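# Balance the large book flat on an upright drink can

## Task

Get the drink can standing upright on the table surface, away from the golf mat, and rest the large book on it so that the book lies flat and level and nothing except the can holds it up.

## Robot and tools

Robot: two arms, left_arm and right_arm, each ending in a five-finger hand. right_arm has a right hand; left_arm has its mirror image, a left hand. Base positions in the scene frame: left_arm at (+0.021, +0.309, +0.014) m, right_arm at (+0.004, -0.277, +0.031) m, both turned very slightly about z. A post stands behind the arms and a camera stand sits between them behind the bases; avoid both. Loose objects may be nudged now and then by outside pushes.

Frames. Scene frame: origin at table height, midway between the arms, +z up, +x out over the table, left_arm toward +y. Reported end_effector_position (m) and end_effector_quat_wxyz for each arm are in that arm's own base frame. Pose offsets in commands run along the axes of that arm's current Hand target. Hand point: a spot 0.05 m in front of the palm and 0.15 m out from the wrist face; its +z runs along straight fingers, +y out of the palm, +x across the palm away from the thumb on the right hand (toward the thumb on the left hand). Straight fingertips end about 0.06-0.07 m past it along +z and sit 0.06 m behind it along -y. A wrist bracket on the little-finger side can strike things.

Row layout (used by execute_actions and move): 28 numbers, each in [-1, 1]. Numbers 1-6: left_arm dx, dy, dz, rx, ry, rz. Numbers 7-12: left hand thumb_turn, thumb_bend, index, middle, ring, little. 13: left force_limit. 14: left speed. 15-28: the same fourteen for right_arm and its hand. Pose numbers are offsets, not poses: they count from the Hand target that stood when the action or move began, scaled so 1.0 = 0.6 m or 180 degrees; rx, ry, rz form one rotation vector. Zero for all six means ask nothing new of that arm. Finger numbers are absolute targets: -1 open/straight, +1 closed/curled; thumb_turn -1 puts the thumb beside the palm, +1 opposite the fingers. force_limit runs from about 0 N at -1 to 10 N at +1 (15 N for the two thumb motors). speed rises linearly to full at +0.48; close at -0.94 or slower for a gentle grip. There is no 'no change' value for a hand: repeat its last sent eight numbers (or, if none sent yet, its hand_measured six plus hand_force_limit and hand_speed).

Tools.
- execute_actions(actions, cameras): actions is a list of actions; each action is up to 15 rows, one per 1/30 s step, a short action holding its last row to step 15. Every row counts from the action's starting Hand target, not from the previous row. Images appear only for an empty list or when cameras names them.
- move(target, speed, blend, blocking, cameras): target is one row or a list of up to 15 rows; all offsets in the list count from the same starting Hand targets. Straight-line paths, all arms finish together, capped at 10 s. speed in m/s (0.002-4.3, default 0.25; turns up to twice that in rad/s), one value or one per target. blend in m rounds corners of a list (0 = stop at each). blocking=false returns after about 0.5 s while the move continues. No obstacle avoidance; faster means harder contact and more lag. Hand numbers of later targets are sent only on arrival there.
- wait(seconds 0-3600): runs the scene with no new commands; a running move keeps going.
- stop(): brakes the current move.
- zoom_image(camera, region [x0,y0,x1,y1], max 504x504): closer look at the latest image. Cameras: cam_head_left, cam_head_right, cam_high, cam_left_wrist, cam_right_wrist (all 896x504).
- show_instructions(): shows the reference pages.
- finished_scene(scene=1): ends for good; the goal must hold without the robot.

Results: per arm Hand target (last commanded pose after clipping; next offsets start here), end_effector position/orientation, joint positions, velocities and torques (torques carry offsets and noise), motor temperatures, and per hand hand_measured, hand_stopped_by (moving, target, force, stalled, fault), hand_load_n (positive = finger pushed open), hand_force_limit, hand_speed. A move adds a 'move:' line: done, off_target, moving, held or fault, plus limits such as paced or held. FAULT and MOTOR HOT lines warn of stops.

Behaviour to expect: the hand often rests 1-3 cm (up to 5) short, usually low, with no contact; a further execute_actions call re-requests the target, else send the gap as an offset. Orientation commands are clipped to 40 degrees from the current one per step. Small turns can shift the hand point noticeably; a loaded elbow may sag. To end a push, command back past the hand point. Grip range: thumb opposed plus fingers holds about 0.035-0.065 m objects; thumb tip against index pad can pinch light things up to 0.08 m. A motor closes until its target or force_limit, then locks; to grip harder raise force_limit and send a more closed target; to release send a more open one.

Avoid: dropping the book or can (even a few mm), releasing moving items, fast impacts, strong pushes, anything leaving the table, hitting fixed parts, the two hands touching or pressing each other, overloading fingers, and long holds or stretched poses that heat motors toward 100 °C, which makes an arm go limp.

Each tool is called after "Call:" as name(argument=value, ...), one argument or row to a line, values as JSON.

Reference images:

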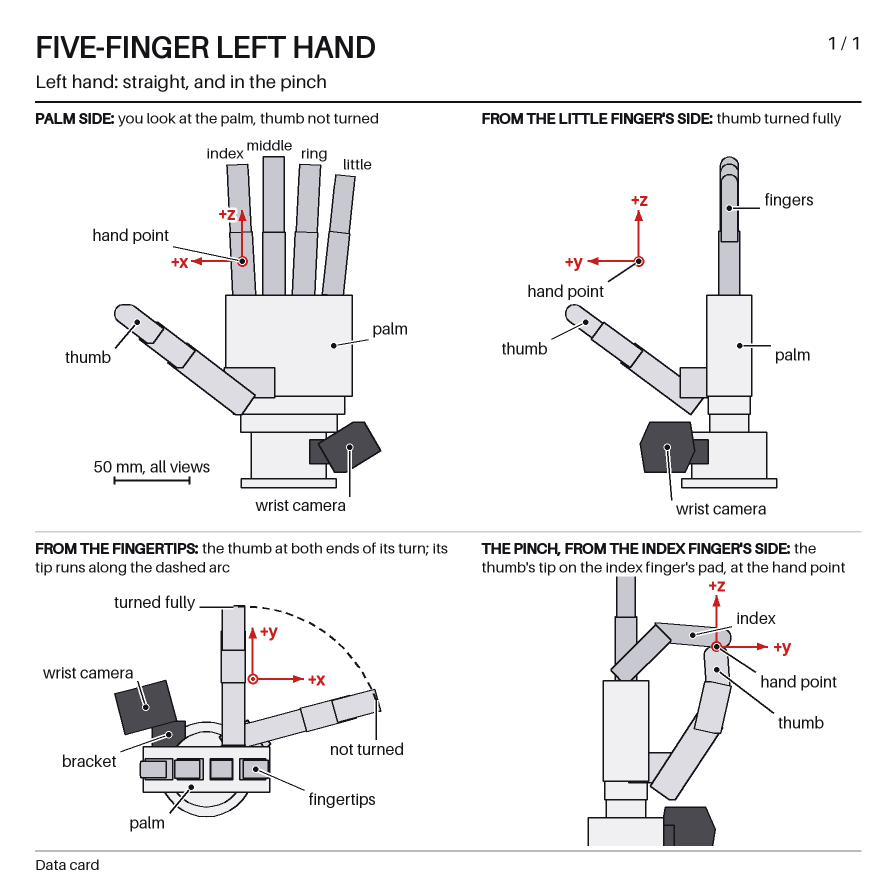

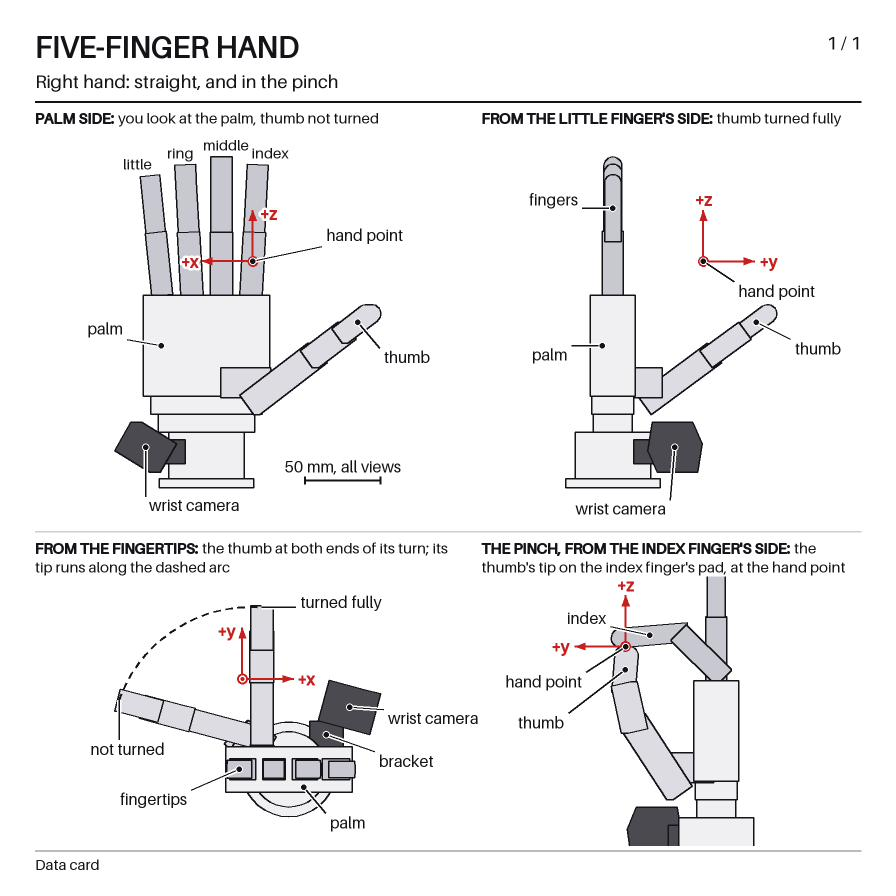

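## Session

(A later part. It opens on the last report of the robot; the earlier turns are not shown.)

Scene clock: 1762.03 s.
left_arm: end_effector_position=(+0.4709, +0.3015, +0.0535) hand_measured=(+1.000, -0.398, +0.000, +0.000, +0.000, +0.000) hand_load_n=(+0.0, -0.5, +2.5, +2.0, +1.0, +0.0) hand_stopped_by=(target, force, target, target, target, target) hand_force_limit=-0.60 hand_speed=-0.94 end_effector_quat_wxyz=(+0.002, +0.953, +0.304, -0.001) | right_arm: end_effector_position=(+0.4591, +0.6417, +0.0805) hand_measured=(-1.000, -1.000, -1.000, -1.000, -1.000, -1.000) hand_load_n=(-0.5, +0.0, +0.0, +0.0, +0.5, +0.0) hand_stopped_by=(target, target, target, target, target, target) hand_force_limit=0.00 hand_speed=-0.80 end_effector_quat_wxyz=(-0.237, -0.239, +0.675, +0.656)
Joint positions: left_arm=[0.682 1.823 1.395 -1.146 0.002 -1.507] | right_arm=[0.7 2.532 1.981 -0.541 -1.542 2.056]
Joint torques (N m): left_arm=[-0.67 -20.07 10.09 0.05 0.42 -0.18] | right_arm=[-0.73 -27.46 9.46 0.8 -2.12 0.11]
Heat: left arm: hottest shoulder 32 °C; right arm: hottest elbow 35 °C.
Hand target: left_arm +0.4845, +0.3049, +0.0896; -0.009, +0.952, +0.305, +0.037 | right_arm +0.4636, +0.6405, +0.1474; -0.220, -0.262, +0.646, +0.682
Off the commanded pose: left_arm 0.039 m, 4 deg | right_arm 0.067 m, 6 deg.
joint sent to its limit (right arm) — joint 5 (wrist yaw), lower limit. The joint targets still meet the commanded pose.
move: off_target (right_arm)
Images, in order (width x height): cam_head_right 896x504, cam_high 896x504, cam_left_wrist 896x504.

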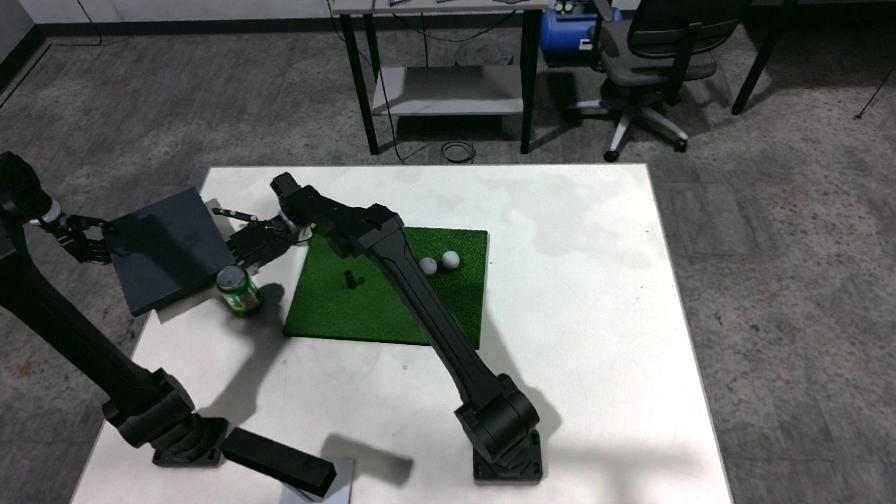

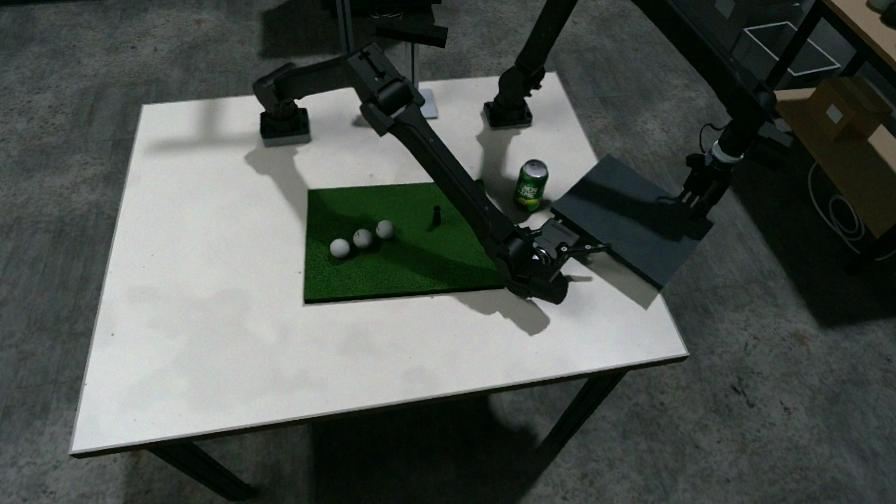

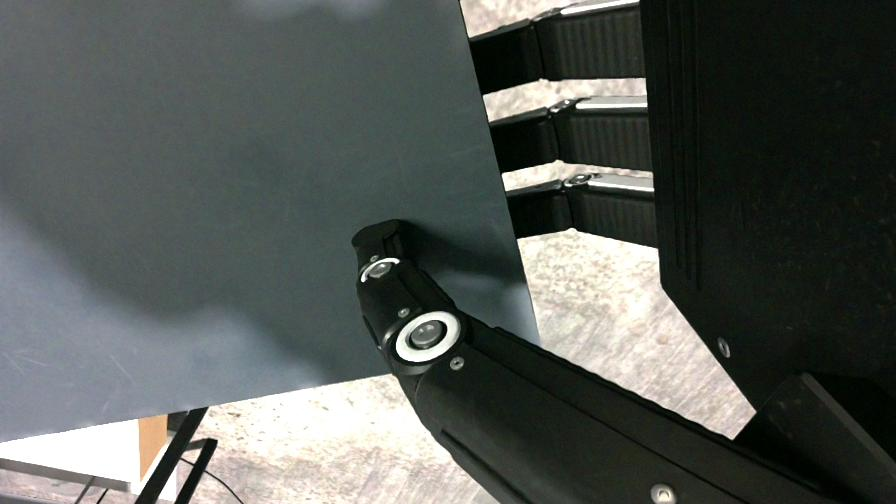

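Call:
wait(
  seconds=0.1,
  cameras=["cam_right_wrist", "cam_head_left", "cam_high", "cam_head_right"],
)

Scene clock: 1791.80 s.
left_arm: end_effector_position=(+0.4709, +0.3015, +0.0535) hand_measured=(+1.000, -0.398, +0.000, +0.000, +0.000, +0.000) hand_load_n=(+0.0, +0.0, +2.5, +1.5, +1.0, +0.0) hand_stopped_by=(target, force, target, target, target, target) hand_force_limit=-0.60 hand_speed=-0.94 end_effector_quat_wxyz=(+0.002, +0.953, +0.304, -0.001) | right_arm: end_effector_position=(+0.4591, +0.6417, +0.0805) hand_measured=(-1.000, -1.000, -1.000, -1.000, -1.000, -1.000) hand_load_n=(+0.5, +0.0, +0.0, +0.5, +0.0, +0.0) hand_stopped_by=(target, target, target, target, target, target) hand_force_limit=0.00 hand_speed=-0.80 end_effector_quat_wxyz=(-0.237, -0.239, +0.675, +0.656)
Joint positions: left_arm=[0.682 1.823 1.395 -1.146 0.002 -1.507] | right_arm=[0.7 2.532 1.981 -0.541 -1.542 2.057]
Joint torques (N m): left_arm=[-0.67 -20.07 10.07 0.06 0.42 -0.18] | right_arm=[-0.85 -27.4 9.44 0.77 -2.13 0.13]
Heat: left arm: hottest elbow 32 °C; right arm: hottest shoulder 36 °C.
Hand target: left_arm +0.4845, +0.3049, +0.0896; -0.009, +0.952, +0.305, +0.037 | right_arm +0.4636, +0.6405, +0.1474; -0.220, -0.262, +0.646, +0.682
Off the commanded pose: left_arm 0.039 m, 4 deg | right_arm 0.067 m, 6 deg.
wait: 0.10 s; at rest from the start
Images, in order (width x height): cam_head_left 896x504, cam_head_right 896x504, cam_high 896x504, cam_right_wrist 896x504.

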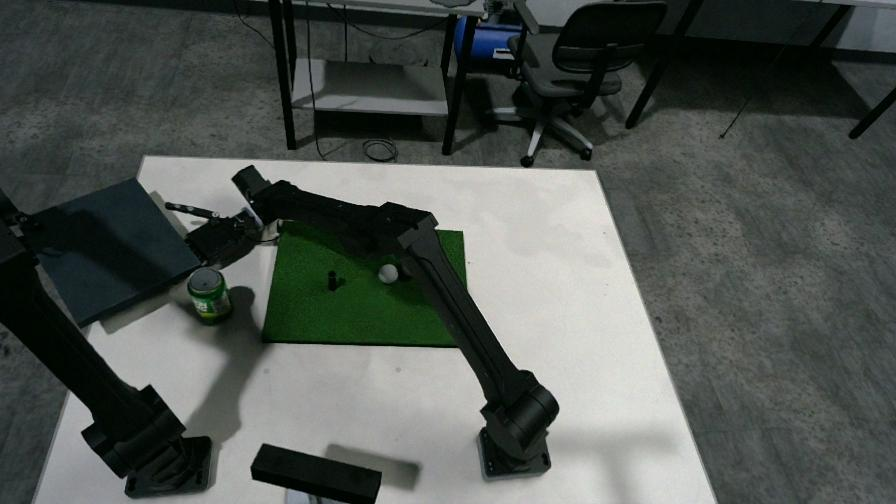

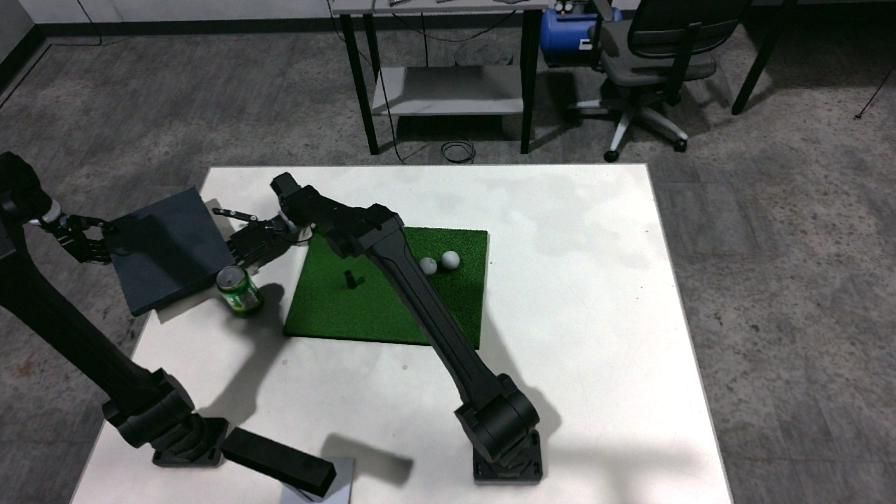

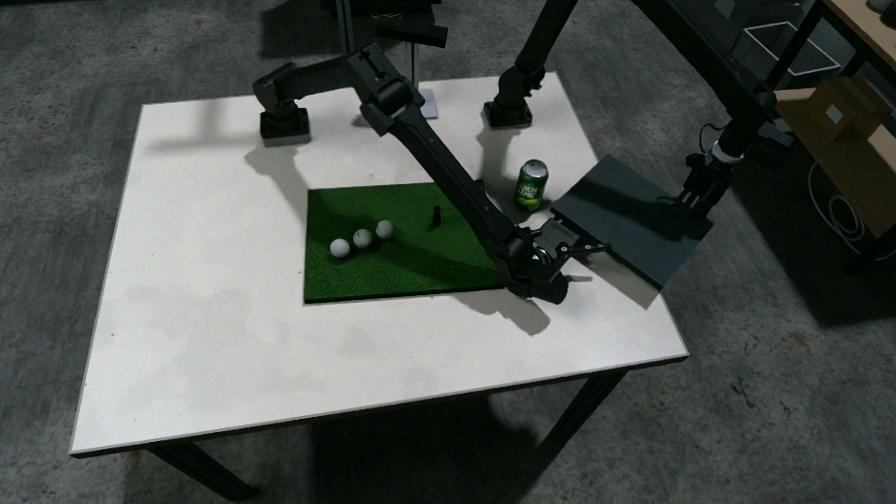

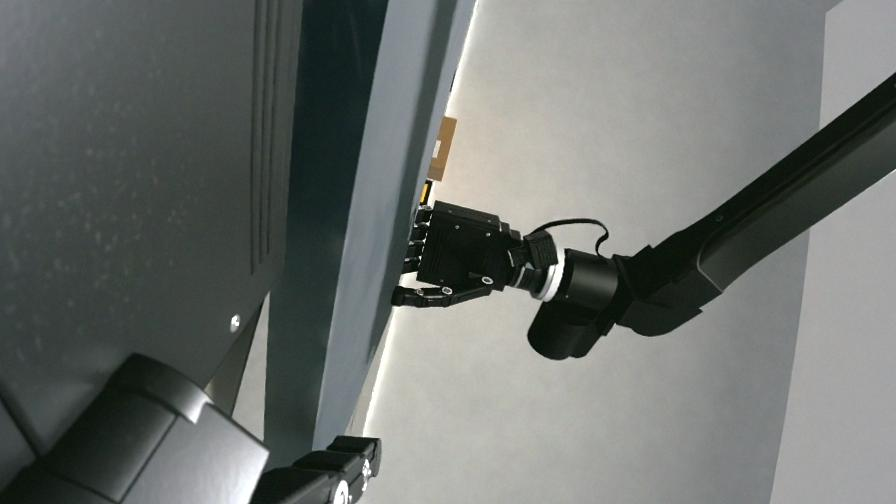

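Call:
move(
  target=[0,0,0,0,0,0, 1,-0.1,0,0,0,0,-0.6,-0.94, 0,0.010,0,0,0,0, -1,-1,-1,-1,-1,-1,0,-0.8],
  speed=0.03,
  cameras=["cam_left_wrist"],
)

Scene clock: 1799.40 s.
left_arm: end_effector_position=(+0.4711, +0.3013, +0.0538) hand_measured=(+1.000, -0.264, +0.000, +0.000, +0.000, +0.000) hand_load_n=(+0.5, +3.0, +3.5, +2.0, +1.5, +0.5) hand_stopped_by=(target, force, target, target, target, target) hand_force_limit=-0.60 hand_speed=-0.94 end_effector_quat_wxyz=(+0.002, +0.953, +0.304, -0.001) | right_arm: end_effector_position=(+0.4591, +0.6417, +0.0851) hand_measured=(-1.000, -1.000, -1.000, -1.000, -1.000, -1.000) hand_load_n=(+0.0, +0.0, +0.0, +0.0, +0.0, +0.5) hand_stopped_by=(target, target, target, target, target, target) hand_force_limit=0.00 hand_speed=-0.80 end_effector_quat_wxyz=(-0.240, -0.236, +0.676, +0.655)
Joint positions: left_arm=[0.682 1.823 1.395 -1.146 0.004 -1.507] | right_arm=[0.7 2.523 1.976 -0.541 -1.542 2.068]
Joint torques (N m): left_arm=[-0.67 -20.01 10.07 0.05 0.35 -0.18] | right_arm=[-0.56 -27.22 9.46 0.99 -2.13 0.12]
Heat: left arm: hottest elbow 32 °C; right arm: hottest shoulder 36 °C.
Hand target: left_arm +0.4845, +0.3049, +0.0898; -0.009, +0.952, +0.305, +0.037 | right_arm +0.4634, +0.6401, +0.1532; -0.220, -0.262, +0.646, +0.682
Off the commanded pose: left_arm 0.038 m, 4 deg | right_arm 0.068 m, 6 deg.
joint sent to its limit (right arm) — joint 5 (wrist yaw), lower limit. The joint targets still meet the commanded pose.
move: off_target (right_arm)

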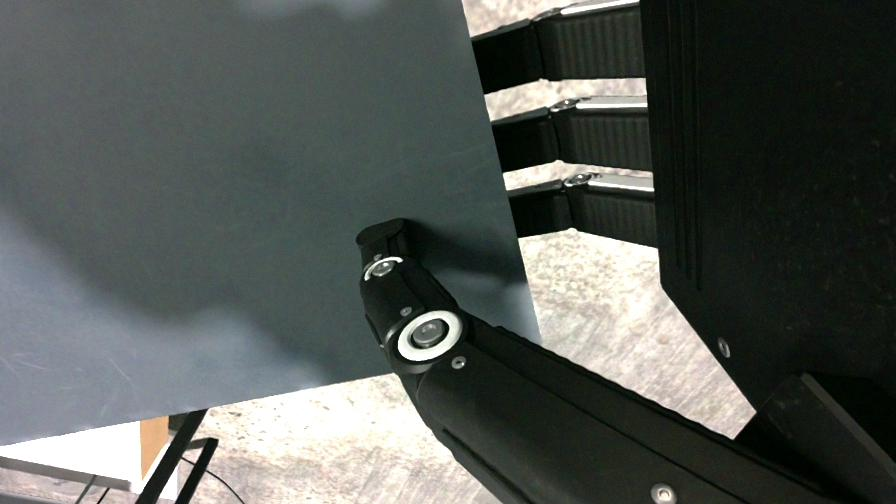

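Call:
move(
  target=[0.0025,0.0002,-0.0333,0,0,0, 1,-0.1,0,0,0,0,-0.6,-0.94, -0.0024,0.0332,0.0009,0,0,0, -1,-1,-1,-1,-1,-1,0,-0.8],
  speed=0.03,
  cameras=[],
)

Scene clock: 1808.37 s.
left_arm: end_effector_position=(+0.4682, +0.2992, +0.0656) hand_measured=(+1.000, -0.264, +0.000, +0.000, +0.000, +0.000) hand_load_n=(+1.0, +2.5, +4.5, +2.5, +1.0, +0.0) hand_stopped_by=(target, force, target, target, target, target) hand_force_limit=-0.60 hand_speed=-0.94 end_effector_quat_wxyz=(+0.002, +0.951, +0.308, +0.000) | right_arm: end_effector_position=(+0.4615, +0.6410, +0.1020) hand_measured=(-1.000, -1.000, -1.000, -1.000, -1.000, -1.000) hand_load_n=(+0.0, +0.0, +0.0, +0.0, +0.0, +0.0) hand_stopped_by=(target, target, target, target, target, target) hand_force_limit=0.00 hand_speed=-0.80 end_effector_quat_wxyz=(-0.239, -0.235, +0.676, +0.656)
Joint positions: left_arm=[0.682 1.799 1.395 -1.167 0.004 -1.514] | right_arm=[0.698 2.499 1.976 -0.561 -1.543 2.073]
Joint torques (N m): left_arm=[-0.67 -19.49 12.82 -0.85 0.34 -0.09] | right_arm=[-0.26 -27.46 9.83 0.62 -2.06 0.11]
Heat: left arm: hottest elbow 32 °C; right arm: hottest shoulder 36 °C.
Hand target: left_arm +0.4846, +0.3049, +0.1098; -0.009, +0.952, +0.305, +0.037 | right_arm +0.4632, +0.6401, +0.1732; -0.220, -0.262, +0.646, +0.682
Off the commanded pose: left_arm 0.047 m, 4 deg | right_arm 0.071 m, 6 deg.
joint sent to its limit (right arm) — joint 5 (wrist yaw), lower limit; joint 6 (wrist roll), upper limit. The joint targets still meet the commanded pose.
move: off_target (left_arm, right_arm)

Call:
move(
  target=[0.0030,0.0002,-0.0400,0,0,0, 1,-0.1,0,0,0,0,-0.6,-0.94, -0.0012,0.0166,0.0005,0,0,0, -1,-1,-1,-1,-1,-1,0,-0.8],
  speed=0.03,
  cameras=[],
)

Scene clock: 1826.57 s.
left_arm: end_effector_position=(+0.4642, +0.2973, +0.0822) hand_measured=(+1.000, -0.264, +0.000, +0.000, +0.000, +0.000) hand_load_n=(+1.0, +2.5, +3.5, +2.0, +1.0, +0.0) hand_stopped_by=(target, force, target, target, target, target) hand_force_limit=-0.60 hand_speed=-0.94 end_effector_quat_wxyz=(+0.002, +0.950, +0.312, -0.006) | right_arm: end_effector_position=(+0.4629, +0.6390, +0.1133) hand_measured=(-1.000, -1.000, -1.000, -1.000, -1.000, -1.000) hand_load_n=(+0.0, -0.5, +0.0, +0.0, +0.0, +0.0) hand_stopped_by=(target, target, target, target, target, target) hand_force_limit=0.00 hand_speed=-0.80 end_effector_quat_wxyz=(-0.240, -0.234, +0.676, +0.657)
Joint positions: left_arm=[0.682 1.779 1.415 -1.22 0 -1.523] | right_arm=[0.695 2.48 1.972 -0.576 -1.546 2.074]
Joint torques (N m): left_arm=[-0.67 -19.25 14.6 -1.11 0.51 -0.03] | right_arm=[-0.32 -27.11 10.41 0.66 -1.94 0.08]
Heat: left arm: hottest elbow 33 °C; right arm: hottest shoulder 35 °C.
Hand target: left_arm +0.4844, +0.3048, +0.1338; -0.009, +0.952, +0.305, +0.037 | right_arm +0.4632, +0.6402, +0.1833; -0.220, -0.262, +0.646, +0.682
Off the commanded pose: left_arm 0.056 m, 5 deg | right_arm 0.070 m, 6 deg.
joint sent to its limit (right arm) — joint 5 (wrist yaw), lower limit; joint 6 (wrist roll), upper limit. The joint targets still meet the commanded pose.
move: off_target (left_arm, right_arm)

Call:
move(
  target=[0.0167,0.0053,-0.0490,0,0,0, 1,-0.1,0,0,0,0,-0.6,-0.94, -0.0037,0.0498,0.0014,0,0,0, -1,-1,-1,-1,-1,-1,0,-0.8],
  speed=0.03,
  cameras=["cam_high", "cam_head_right"],
)

Scene clock: 1845.13 s.
left_arm: end_effector_position=(+0.4668, +0.2990, +0.1074) hand_measured=(+1.000, -0.264, +0.000, +0.000, +0.000, +0.000) hand_load_n=(+0.5, +3.0, +3.0, +2.0, +1.5, +0.5) hand_stopped_by=(target, force, target, target, target, target) hand_force_limit=-0.60 hand_speed=-0.94 end_effector_quat_wxyz=(+0.007, +0.950, +0.312, -0.016) | right_arm: end_effector_position=(+0.4627, +0.6388, +0.1406) hand_measured=(-1.000, -1.000, -1.000, -1.000, -1.000, -1.000) hand_load_n=(+0.0, +0.0, +0.0, +0.0, +0.0, +0.0) hand_stopped_by=(target, target, target, target, target, target) hand_force_limit=0.00 hand_speed=-0.80 end_effector_quat_wxyz=(-0.242, -0.231, +0.677, +0.656)
Joint positions: left_arm=[0.682 1.779 1.485 -1.311 0.001 -1.523] | right_arm=[0.695 2.439 1.972 -0.624 -1.546 2.076]
Joint torques (N m): left_arm=[-1.26 -19.49 15.71 -0.77 0.43 -0.08] | right_arm=[-0.44 -26.75 11.48 0.65 -1.94 0.07]
Heat: left arm: hottest elbow 35 °C; right arm: hottest shoulder 35 °C.
Hand target: left_arm +0.4926, +0.3070, +0.1640; -0.009, +0.952, +0.305, +0.037 | right_arm +0.4632, +0.6402, +0.2134; -0.220, -0.263, +0.646, +0.682
Off the commanded pose: left_arm 0.063 m, 6 deg | right_arm 0.073 m, 6 deg.
joint sent to its limit (right arm) — joint 5 (wrist yaw), lower limit; joint 6 (wrist roll), upper limit. The joint targets still meet the commanded pose.
move: off_target (left_arm, right_arm)
Images, in order (width x height): cam_head_right 896x504, cam_high 896x504.

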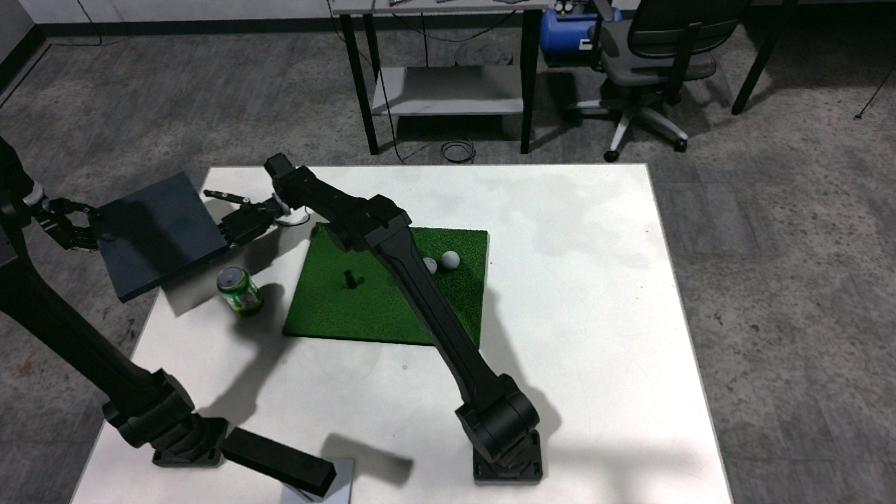

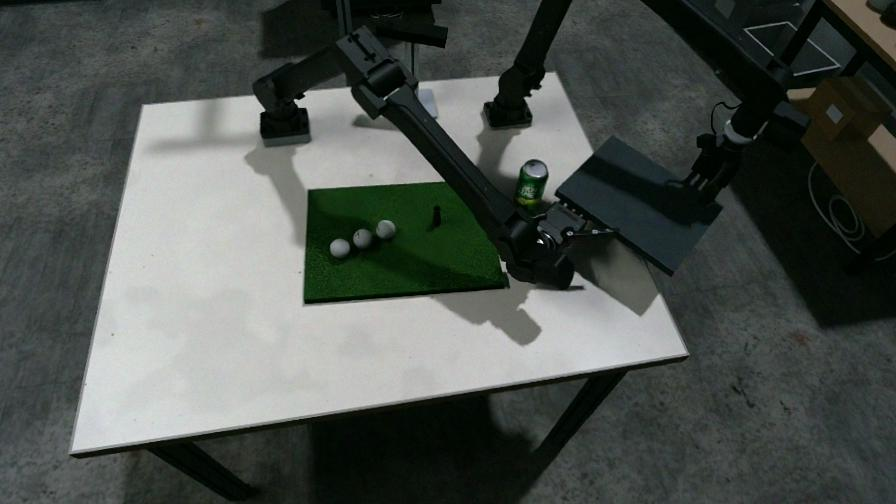

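Call:
move(
  target=[0.0117,0.0039,-0.0577,0,0.012,0, 1,-0.1,0,0,0,0,-0.6,-0.94, -0.0040,0.0548,0.0015,0,0,-0.008, -1,-1,-1,-1,-1,-1,0,-0.8],
  speed=0.03,
  cameras=[],
)

Scene clock: 1854.33 s.
left_arm: end_effector_position=(+0.4709, +0.2988, +0.1376) hand_measured=(+1.000, -0.264, +0.000, +0.000, +0.000, +0.000) hand_load_n=(+0.0, +3.0, +3.0, +2.0, +1.5, +0.0) hand_stopped_by=(target, force, target, target, target, target) hand_force_limit=-0.60 hand_speed=-0.94 end_effector_quat_wxyz=(+0.004, +0.951, +0.310, -0.005) | right_arm: end_effector_position=(+0.4619, +0.6382, +0.1672) hand_measured=(-1.000, -1.000, -1.000, -1.000, -1.000, -1.000) hand_load_n=(+0.0, +0.0, +0.0, +0.0, +0.0, +0.0) hand_stopped_by=(target, target, target, target, target, target) hand_force_limit=0.00 hand_speed=-0.80 end_effector_quat_wxyz=(-0.238, -0.235, +0.676, +0.657)
Joint positions: left_arm=[0.678 1.752 1.528 -1.358 0.003 -1.523] | right_arm=[0.695 2.4 1.972 -0.65 -1.544 2.076]
Joint torques (N m): left_arm=[-1.2 -19.49 16.51 -0.49 0.44 -0.12] | right_arm=[-0.21 -26.7 13.04 0.68 -2.05 0.08]
Heat: left arm: hottest elbow 36 °C; right arm: hottest shoulder 36 °C.
Hand target: left_arm +0.4974, +0.3077, +0.1989; -0.015, +0.951, +0.305, +0.055 | right_arm +0.4631, +0.6402, +0.2462; -0.211, -0.271, +0.643, +0.685
Off the commanded pose: left_arm 0.068 m, 7 deg | right_arm 0.079 m, 7 deg.
joint sent to its limit (right arm) — joint 5 (wrist yaw), lower limit; joint 6 (wrist roll), upper limit. The joint targets are off in position, not in orientation.
move: off_target (left_arm, right_arm)

Call:
move(
  target=[-0.0678,0.0267,-0.0243,0,0,0, 1,-0.1,0,0,0,0,-0.6,-0.94, 0.0695,0.0277,-0.0205,0,-0.0072,0, -1,-1,-1,-1,-1,-1,0,-0.8],
  speed=0.04,
  cameras=["cam_high", "cam_head_right"],
)

Scene clock: 1877.60 s.
left_arm: end_effector_position=(+0.4645, +0.2715, +0.1736) hand_measured=(+1.000, -0.264, +0.000, +0.000, +0.000, +0.000) hand_load_n=(+0.0, +3.0, +3.5, +2.0, +1.0, +0.0) hand_stopped_by=(target, force, target, target, target, target) hand_force_limit=-0.60 hand_speed=-0.94 end_effector_quat_wxyz=(-0.005, +0.954, +0.299, +0.020) | right_arm: end_effector_position=(+0.4391, +0.6118, +0.1966) hand_measured=(-1.000, -1.000, -1.000, -1.000, -1.000, -1.000) hand_load_n=(+0.0, +0.0, +0.0, +0.0, +0.0, +0.0) hand_stopped_by=(target, target, target, target, target, target) hand_force_limit=0.00 hand_speed=-0.80 end_effector_quat_wxyz=(-0.229, -0.237, +0.676, +0.659)
Joint positions: left_arm=[0.645 1.647 1.482 -1.365 0.003 -1.532] | right_arm=[0.687 2.268 1.805 -0.611 -1.541 2.065]
Joint torques (N m): left_arm=[-0.85 -18.02 11.32 -0.09 0.29 -0.32] | right_arm=[-0.85 -25.35 9.76 1.33 -2.15 0.06]
Motor temperatures (°C): left_arm=[23 29 37 22 21 23] | right_arm=[21 36 34 23 31 21]
Heat: left arm: hottest elbow 37 °C; right arm: hottest shoulder 36 °C.
Hand target: left_arm +0.4724, +0.2703, +0.2089; -0.015, +0.951, +0.305, +0.055 | right_arm +0.4381, +0.6029, +0.2583; -0.204, -0.263, +0.645, +0.688
Off the commanded pose: left_arm 0.036 m, 4 deg | right_arm 0.062 m, 6 deg.
joint sent to its limit (right arm) — joint 5 (wrist yaw), lower limit. The joint targets still meet the commanded pose.
move: off_target (left_arm, right_arm)
Images, in order (width x height): cam_head_right 896x504, cam_high 896x504.

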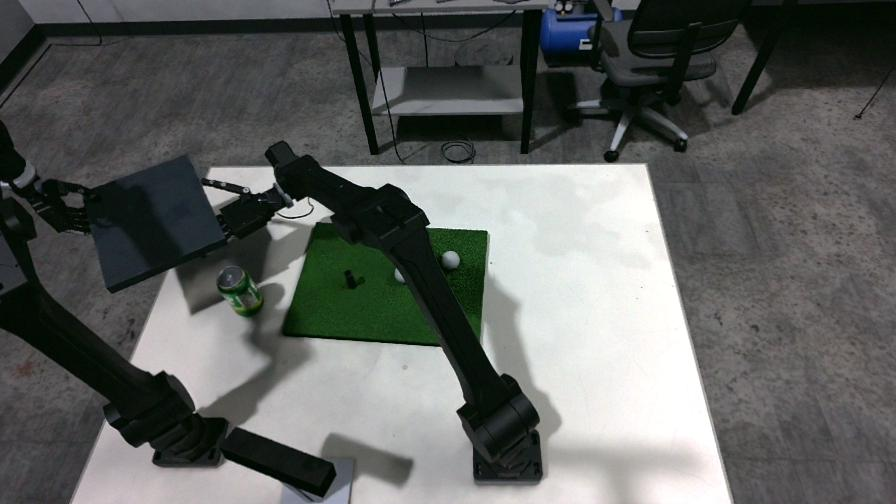

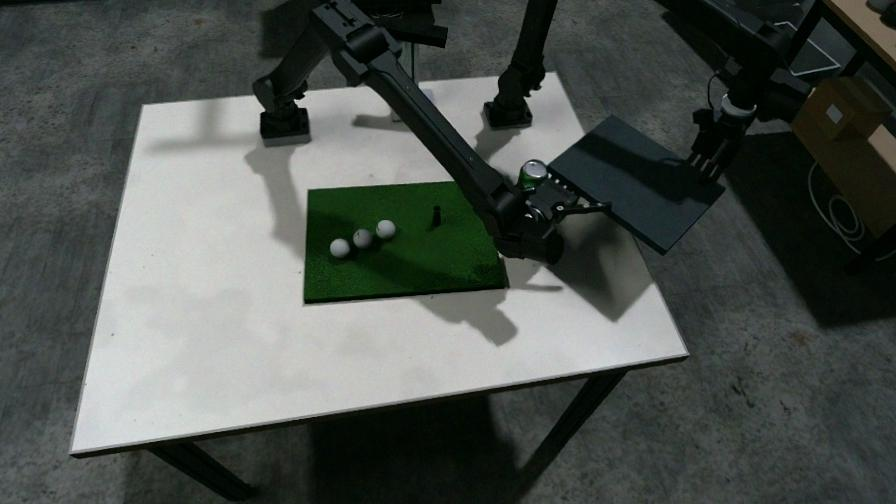

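Call:
move(
  target=[-0.0835,0.0188,0.0175,0,-0.012,0, 1,-0.1,0,0,0,0,-0.6,-0.94, 0.0722,-0.0022,-0.0230,0,-0.0072,0.005, -1,-1,-1,-1,-1,-1,0,-0.8],
  speed=0.04,
  cameras=["cam_high", "cam_head_right"],
)

Scene clock: 1891.60 s.
left_arm: end_effector_position=(+0.4301, +0.2342, +0.1640) hand_measured=(+1.000, -0.264, +0.000, +0.000, +0.000, +0.000) hand_load_n=(+0.0, +3.0, +3.5, +2.0, +1.0, +0.5) hand_stopped_by=(target, force, target, target, target, target) hand_force_limit=-0.60 hand_speed=-0.94 end_effector_quat_wxyz=(+0.001, +0.953, +0.304, +0.002) | right_arm: end_effector_position=(+0.4111, +0.5736, +0.1948) hand_measured=(-1.000, -1.000, -1.000, -1.000, -1.000, -1.000) hand_load_n=(+0.0, +0.0, +0.0, +0.0, +0.0, +0.0) hand_stopped_by=(target, target, target, target, target, target) hand_force_limit=0.00 hand_speed=-0.80 end_effector_quat_wxyz=(-0.231, -0.225, +0.680, +0.659)
Joint positions: left_arm=[0.624 1.548 1.34 -1.361 0.003 -1.564] | right_arm=[0.669 2.154 1.593 -0.541 -1.542 2.057]
Joint torques (N m): left_arm=[-1.2 -15.97 10.77 0.16 0.2 -0.23] | right_arm=[-1.2 -23.36 9.58 1.35 -2.11 0.07]
Heat: left arm: hottest elbow 37 °C; right arm: hottest shoulder 37 °C.
Hand target: left_arm +0.4395, +0.2327, +0.1929; -0.009, +0.952, +0.305, +0.037 | right_arm +0.4131, +0.5653, +0.2523; -0.202, -0.250, +0.650, +0.689
Off the commanded pose: left_arm 0.030 m, 4 deg | right_arm 0.058 m, 7 deg.
joint sent to its limit (right arm) — joint 5 (wrist yaw), lower limit. The joint targets still meet the commanded pose.
move: off_target (left_arm, right_arm)
Images, in order (width x height): cam_head_right 896x504, cam_high 896x504.

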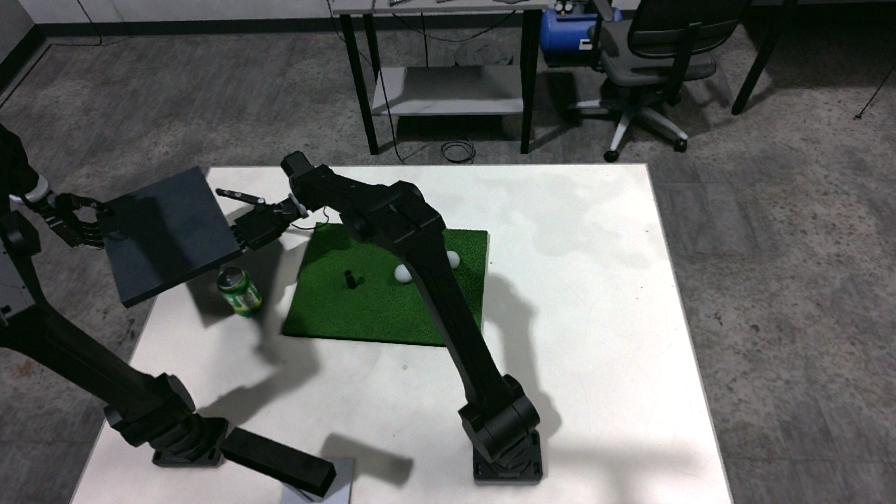

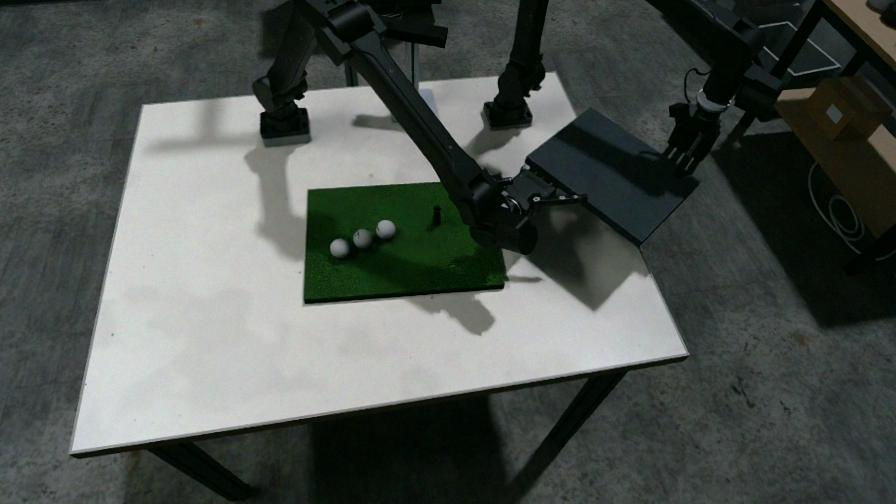

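Call:
move(
  target=[-0.0788,0.0290,0.0043,0,0,0, 1,-0.1,0,0,0,0,-0.6,-0.94, 0.0792,0.0007,-0.0263,0,-0.009,-0.004, -1,-1,-1,-1,-1,-1,0,-0.8],
  speed=0.04,
  cameras=["cam_high", "cam_head_right"],
)

Scene clock: 1903.53 s.
left_arm: end_effector_position=(+0.4025, +0.1930, +0.1632) hand_measured=(+1.000, -0.264, +0.000, +0.000, +0.000, +0.000) hand_load_n=(+0.0, +2.5, +4.0, +2.5, +1.0, +0.0) hand_stopped_by=(target, force, target, target, target, target) hand_force_limit=-0.60 hand_speed=-0.94 end_effector_quat_wxyz=(-0.001, +0.953, +0.304, +0.005) | right_arm: end_effector_position=(+0.3835, +0.5308, +0.1958) hand_measured=(-1.000, -1.000, -1.000, -1.000, -1.000, -1.000) hand_load_n=(+0.0, +0.0, +0.0, +0.0, +0.0, +0.0) hand_stopped_by=(target, target, target, target, target, target) hand_force_limit=0.00 hand_speed=-0.80 end_effector_quat_wxyz=(-0.219, -0.220, +0.682, +0.663)
Joint positions: left_arm=[0.581 1.425 1.203 -1.338 0 -1.607] | right_arm=[0.643 2.04 1.393 -0.462 -1.542 2.039]
Joint torques (N m): left_arm=[-1.26 -13.51 10.63 0.16 0.15 -0.25] | right_arm=[-1.08 -21.54 9.18 1.52 -2.1 0.06]
Heat: left arm: hottest elbow 37 °C; right arm: hottest shoulder 37 °C.
Hand target: left_arm +0.4114, +0.1913, +0.1868; -0.009, +0.952, +0.305, +0.037 | right_arm +0.3850, +0.5240, +0.2483; -0.188, -0.244, +0.651, +0.694
Off the commanded pose: left_arm 0.025 m, 4 deg | right_arm 0.053 m, 7 deg.
joint sent to its limit (right arm) — joint 5 (wrist yaw), lower limit. The joint targets still meet the commanded pose.
move: off_target (left_arm, right_arm)
Images, in order (width x height): cam_head_right 896x504, cam_high 896x504.

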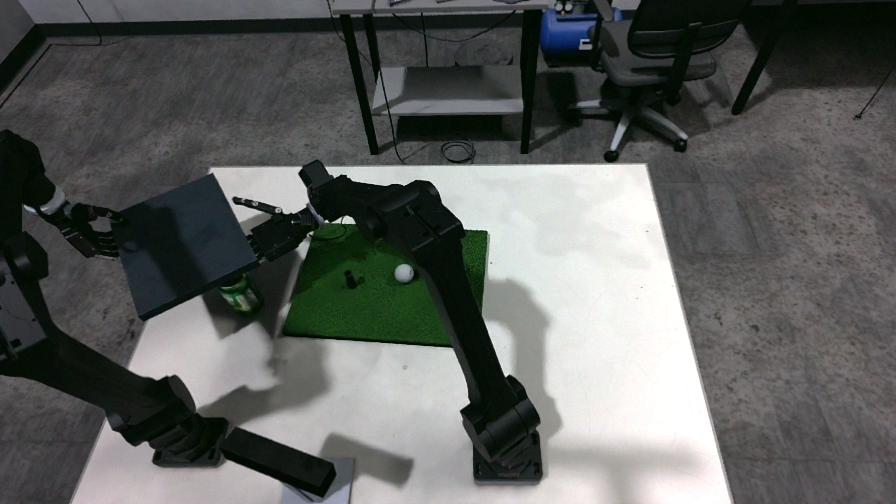

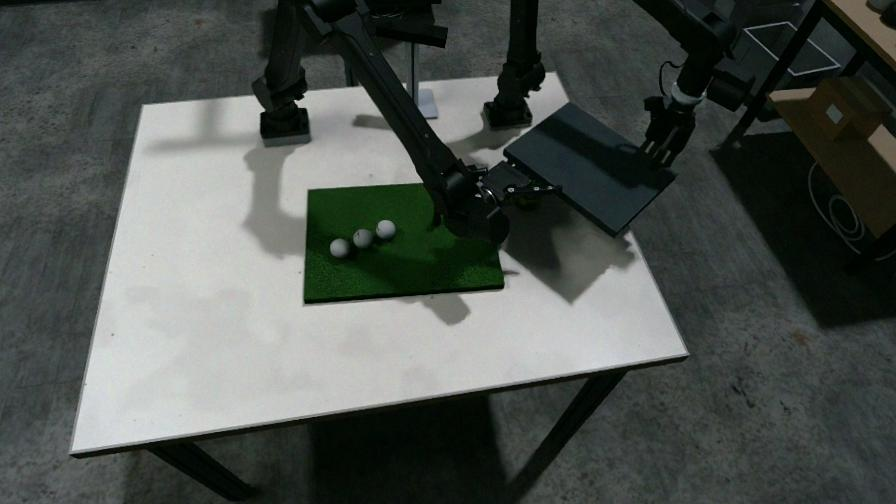

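Call:
move(
  target=[-0.0827,0.0258,0.0040,0,0,0, 1,-0.1,0,0,0,0,-0.6,-0.94, 0.0823,0.0020,-0.0257,0,-0.008,0, -1,-1,-1,-1,-1,-1,0,-0.8],
  speed=0.04,
  cameras=["cam_high", "cam_head_right"],
)

Scene clock: 1926.70 s.
left_arm: end_effector_position=(+0.3719, +0.1517, +0.1618) hand_measured=(+1.000, -0.264, +0.000, +0.000, +0.000, +0.000) hand_load_n=(+0.0, +2.0, +4.5, +2.5, +1.0, +0.0) hand_stopped_by=(target, force, target, target, target, target) hand_force_limit=-0.60 hand_speed=-0.94 end_effector_quat_wxyz=(-0.003, +0.953, +0.303, +0.009) | right_arm: end_effector_position=(+0.3530, +0.4883, +0.1973) hand_measured=(-1.000, -1.000, -1.000, -1.000, -1.000, -1.000) hand_load_n=(+0.0, -0.5, +0.0, +0.0, +0.0, +0.0) hand_stopped_by=(target, target, target, target, target, target) hand_force_limit=0.00 hand_speed=-0.80 end_effector_quat_wxyz=(-0.210, -0.209, +0.685, +0.666)
Joint positions: left_arm=[0.53 1.295 1.074 -1.331 -0.002 -1.657] | right_arm=[0.616 1.927 1.203 -0.389 -1.542 2.038]
Joint torques (N m): left_arm=[-1.32 -10.99 10.58 0.17 0.11 -0.27] | right_arm=[-1.03 -19.55 8.83 1.5 -2.1 0.02]
Heat: left arm: hottest elbow 35 °C; right arm: hottest shoulder 35 °C.
Hand target: left_arm +0.3803, +0.1501, +0.1808; -0.009, +0.952, +0.305, +0.037 | right_arm +0.3540, +0.4828, +0.2443; -0.180, -0.235, +0.653, +0.697
Off the commanded pose: left_arm 0.021 m, 3 deg | right_arm 0.047 m, 7 deg.
joint sent to its limit (right arm) — joint 5 (wrist yaw), lower limit. The joint targets still meet the commanded pose.
move: off_target (left_arm, right_arm)
Images, in order (width x height): cam_head_right 896x504, cam_high 896x504.

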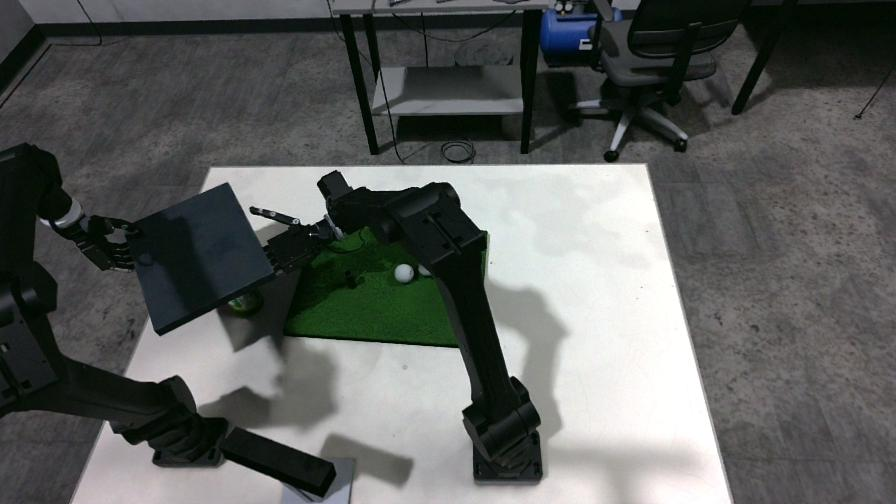

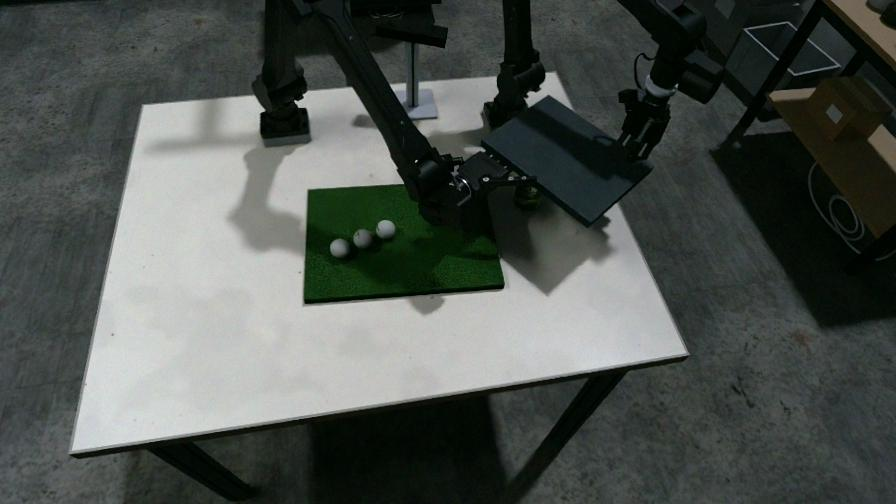

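Call:
zoom_image(
  camera="cam_high",
  region=[460, 70, 680, 240],
)

Call:
zoom_image(
  camera="cam_head_right",
  region=[100, 170, 320, 340],
)

Scaled by 2.291.

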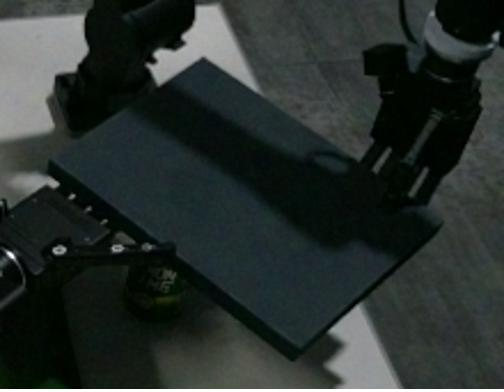

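Scaled by 2.291.

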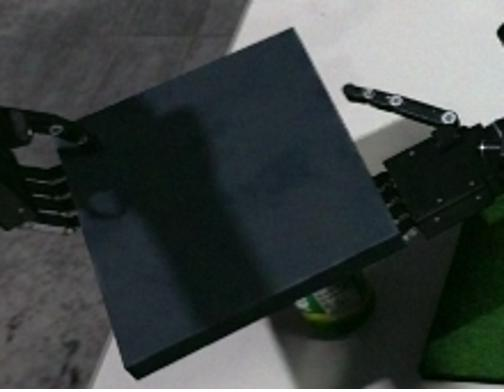

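Call:
move(
  target=[-0.0757,0.0392,0.0012,0,-0.006,0, 1,-0.1,0,0,0,0,-0.6,-0.94, 0.0752,-0.0050,-0.0412,0,-0.006,0, -1,-1,-1,-1,-1,-1,0,-0.8],
  speed=0.04,
  cameras=["cam_high", "cam_head_right", "cam_left_wrist"],
)

Scene clock: 1944.03 s.
left_arm: end_effector_position=(+0.3532, +0.1075, +0.1604) hand_measured=(+1.000, -0.264, +0.000, +0.000, +0.000, +0.000) hand_load_n=(+0.0, +2.0, +4.5, +2.5, +1.0, +0.0) hand_stopped_by=(target, force, target, target, target, target) hand_force_limit=-0.60 hand_speed=-0.94 end_effector_quat_wxyz=(-0.004, +0.954, +0.301, +0.009) | right_arm: end_effector_position=(+0.3307, +0.4436, +0.1961) hand_measured=(-1.000, -1.000, -1.000, -1.000, -1.000, -1.000) hand_load_n=(+0.0, +0.0, +0.0, +0.0, +0.0, +0.0) hand_stopped_by=(target, target, target, target, target, target) hand_force_limit=0.00 hand_speed=-0.80 end_effector_quat_wxyz=(-0.199, -0.191, +0.691, +0.669)
Joint positions: left_arm=[0.441 1.195 0.985 -1.342 -0.005 -1.741] | right_arm=[0.57 1.828 1.045 -0.383 -1.542 1.995]
Joint torques (N m): left_arm=[-1.26 -9.17 10.66 -0.46 0.05 -0.28] | right_arm=[-1.03 -17.32 8.24 1.39 -2.15 -0.18]
Heat: left arm: hottest elbow 35 °C; right arm: hottest shoulder 36 °C.
Hand target: left_arm +0.3572, +0.1047, +0.1768; -0.006, +0.952, +0.305, +0.028 | right_arm +0.3310, +0.4374, +0.2362; -0.174, -0.229, +0.655, +0.699
Off the commanded pose: left_arm 0.017 m, 2 deg | right_arm 0.041 m, 8 deg.
joint sent to its limit (right arm) — joint 5 (wrist yaw), lower limit. The joint targets are off in orientation, not in position.
move: off_target (left_arm, right_arm)
Images, in order (width x height): cam_head_right 896x504, cam_high 896x504, cam_left_wrist 896x504.

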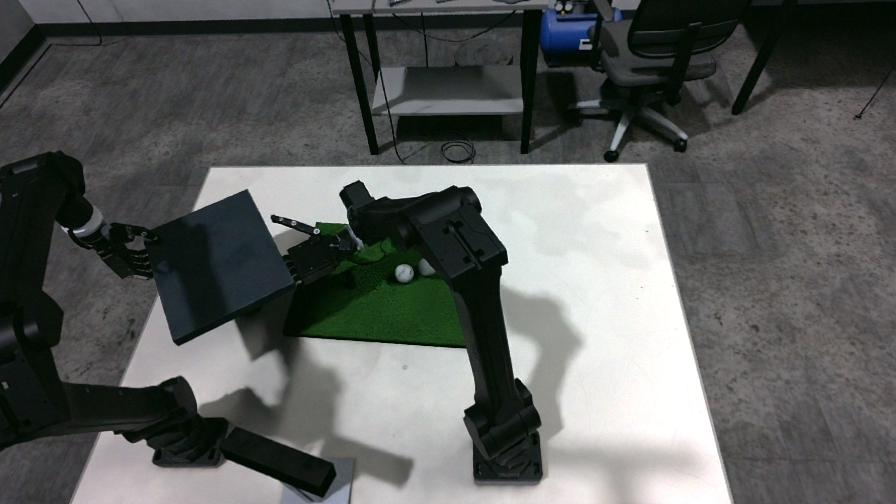

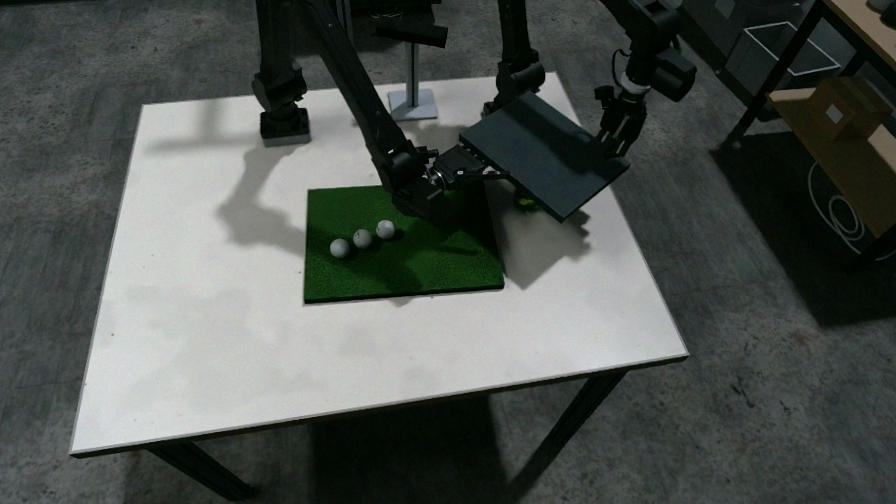

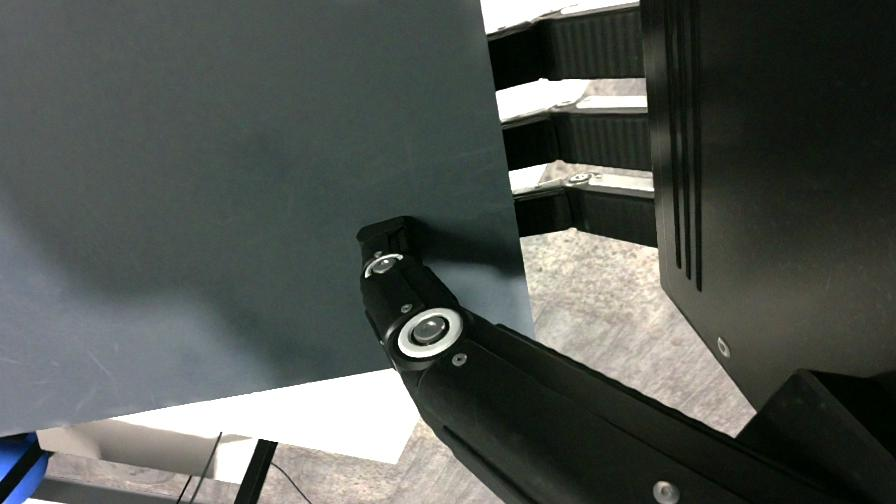

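Call:
zoom_image(
  camera="cam_high",
  region=[440, 70, 660, 240],
)

Call:
zoom_image(
  camera="cam_head_right",
  region=[120, 180, 340, 350],
)

Scaled by 2.291.

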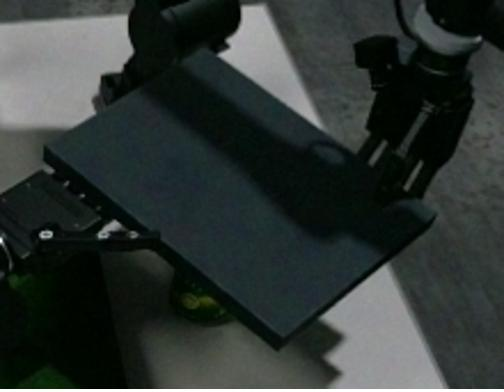

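Scaled by 2.291.

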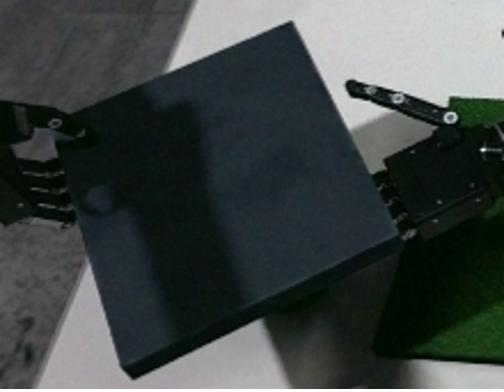

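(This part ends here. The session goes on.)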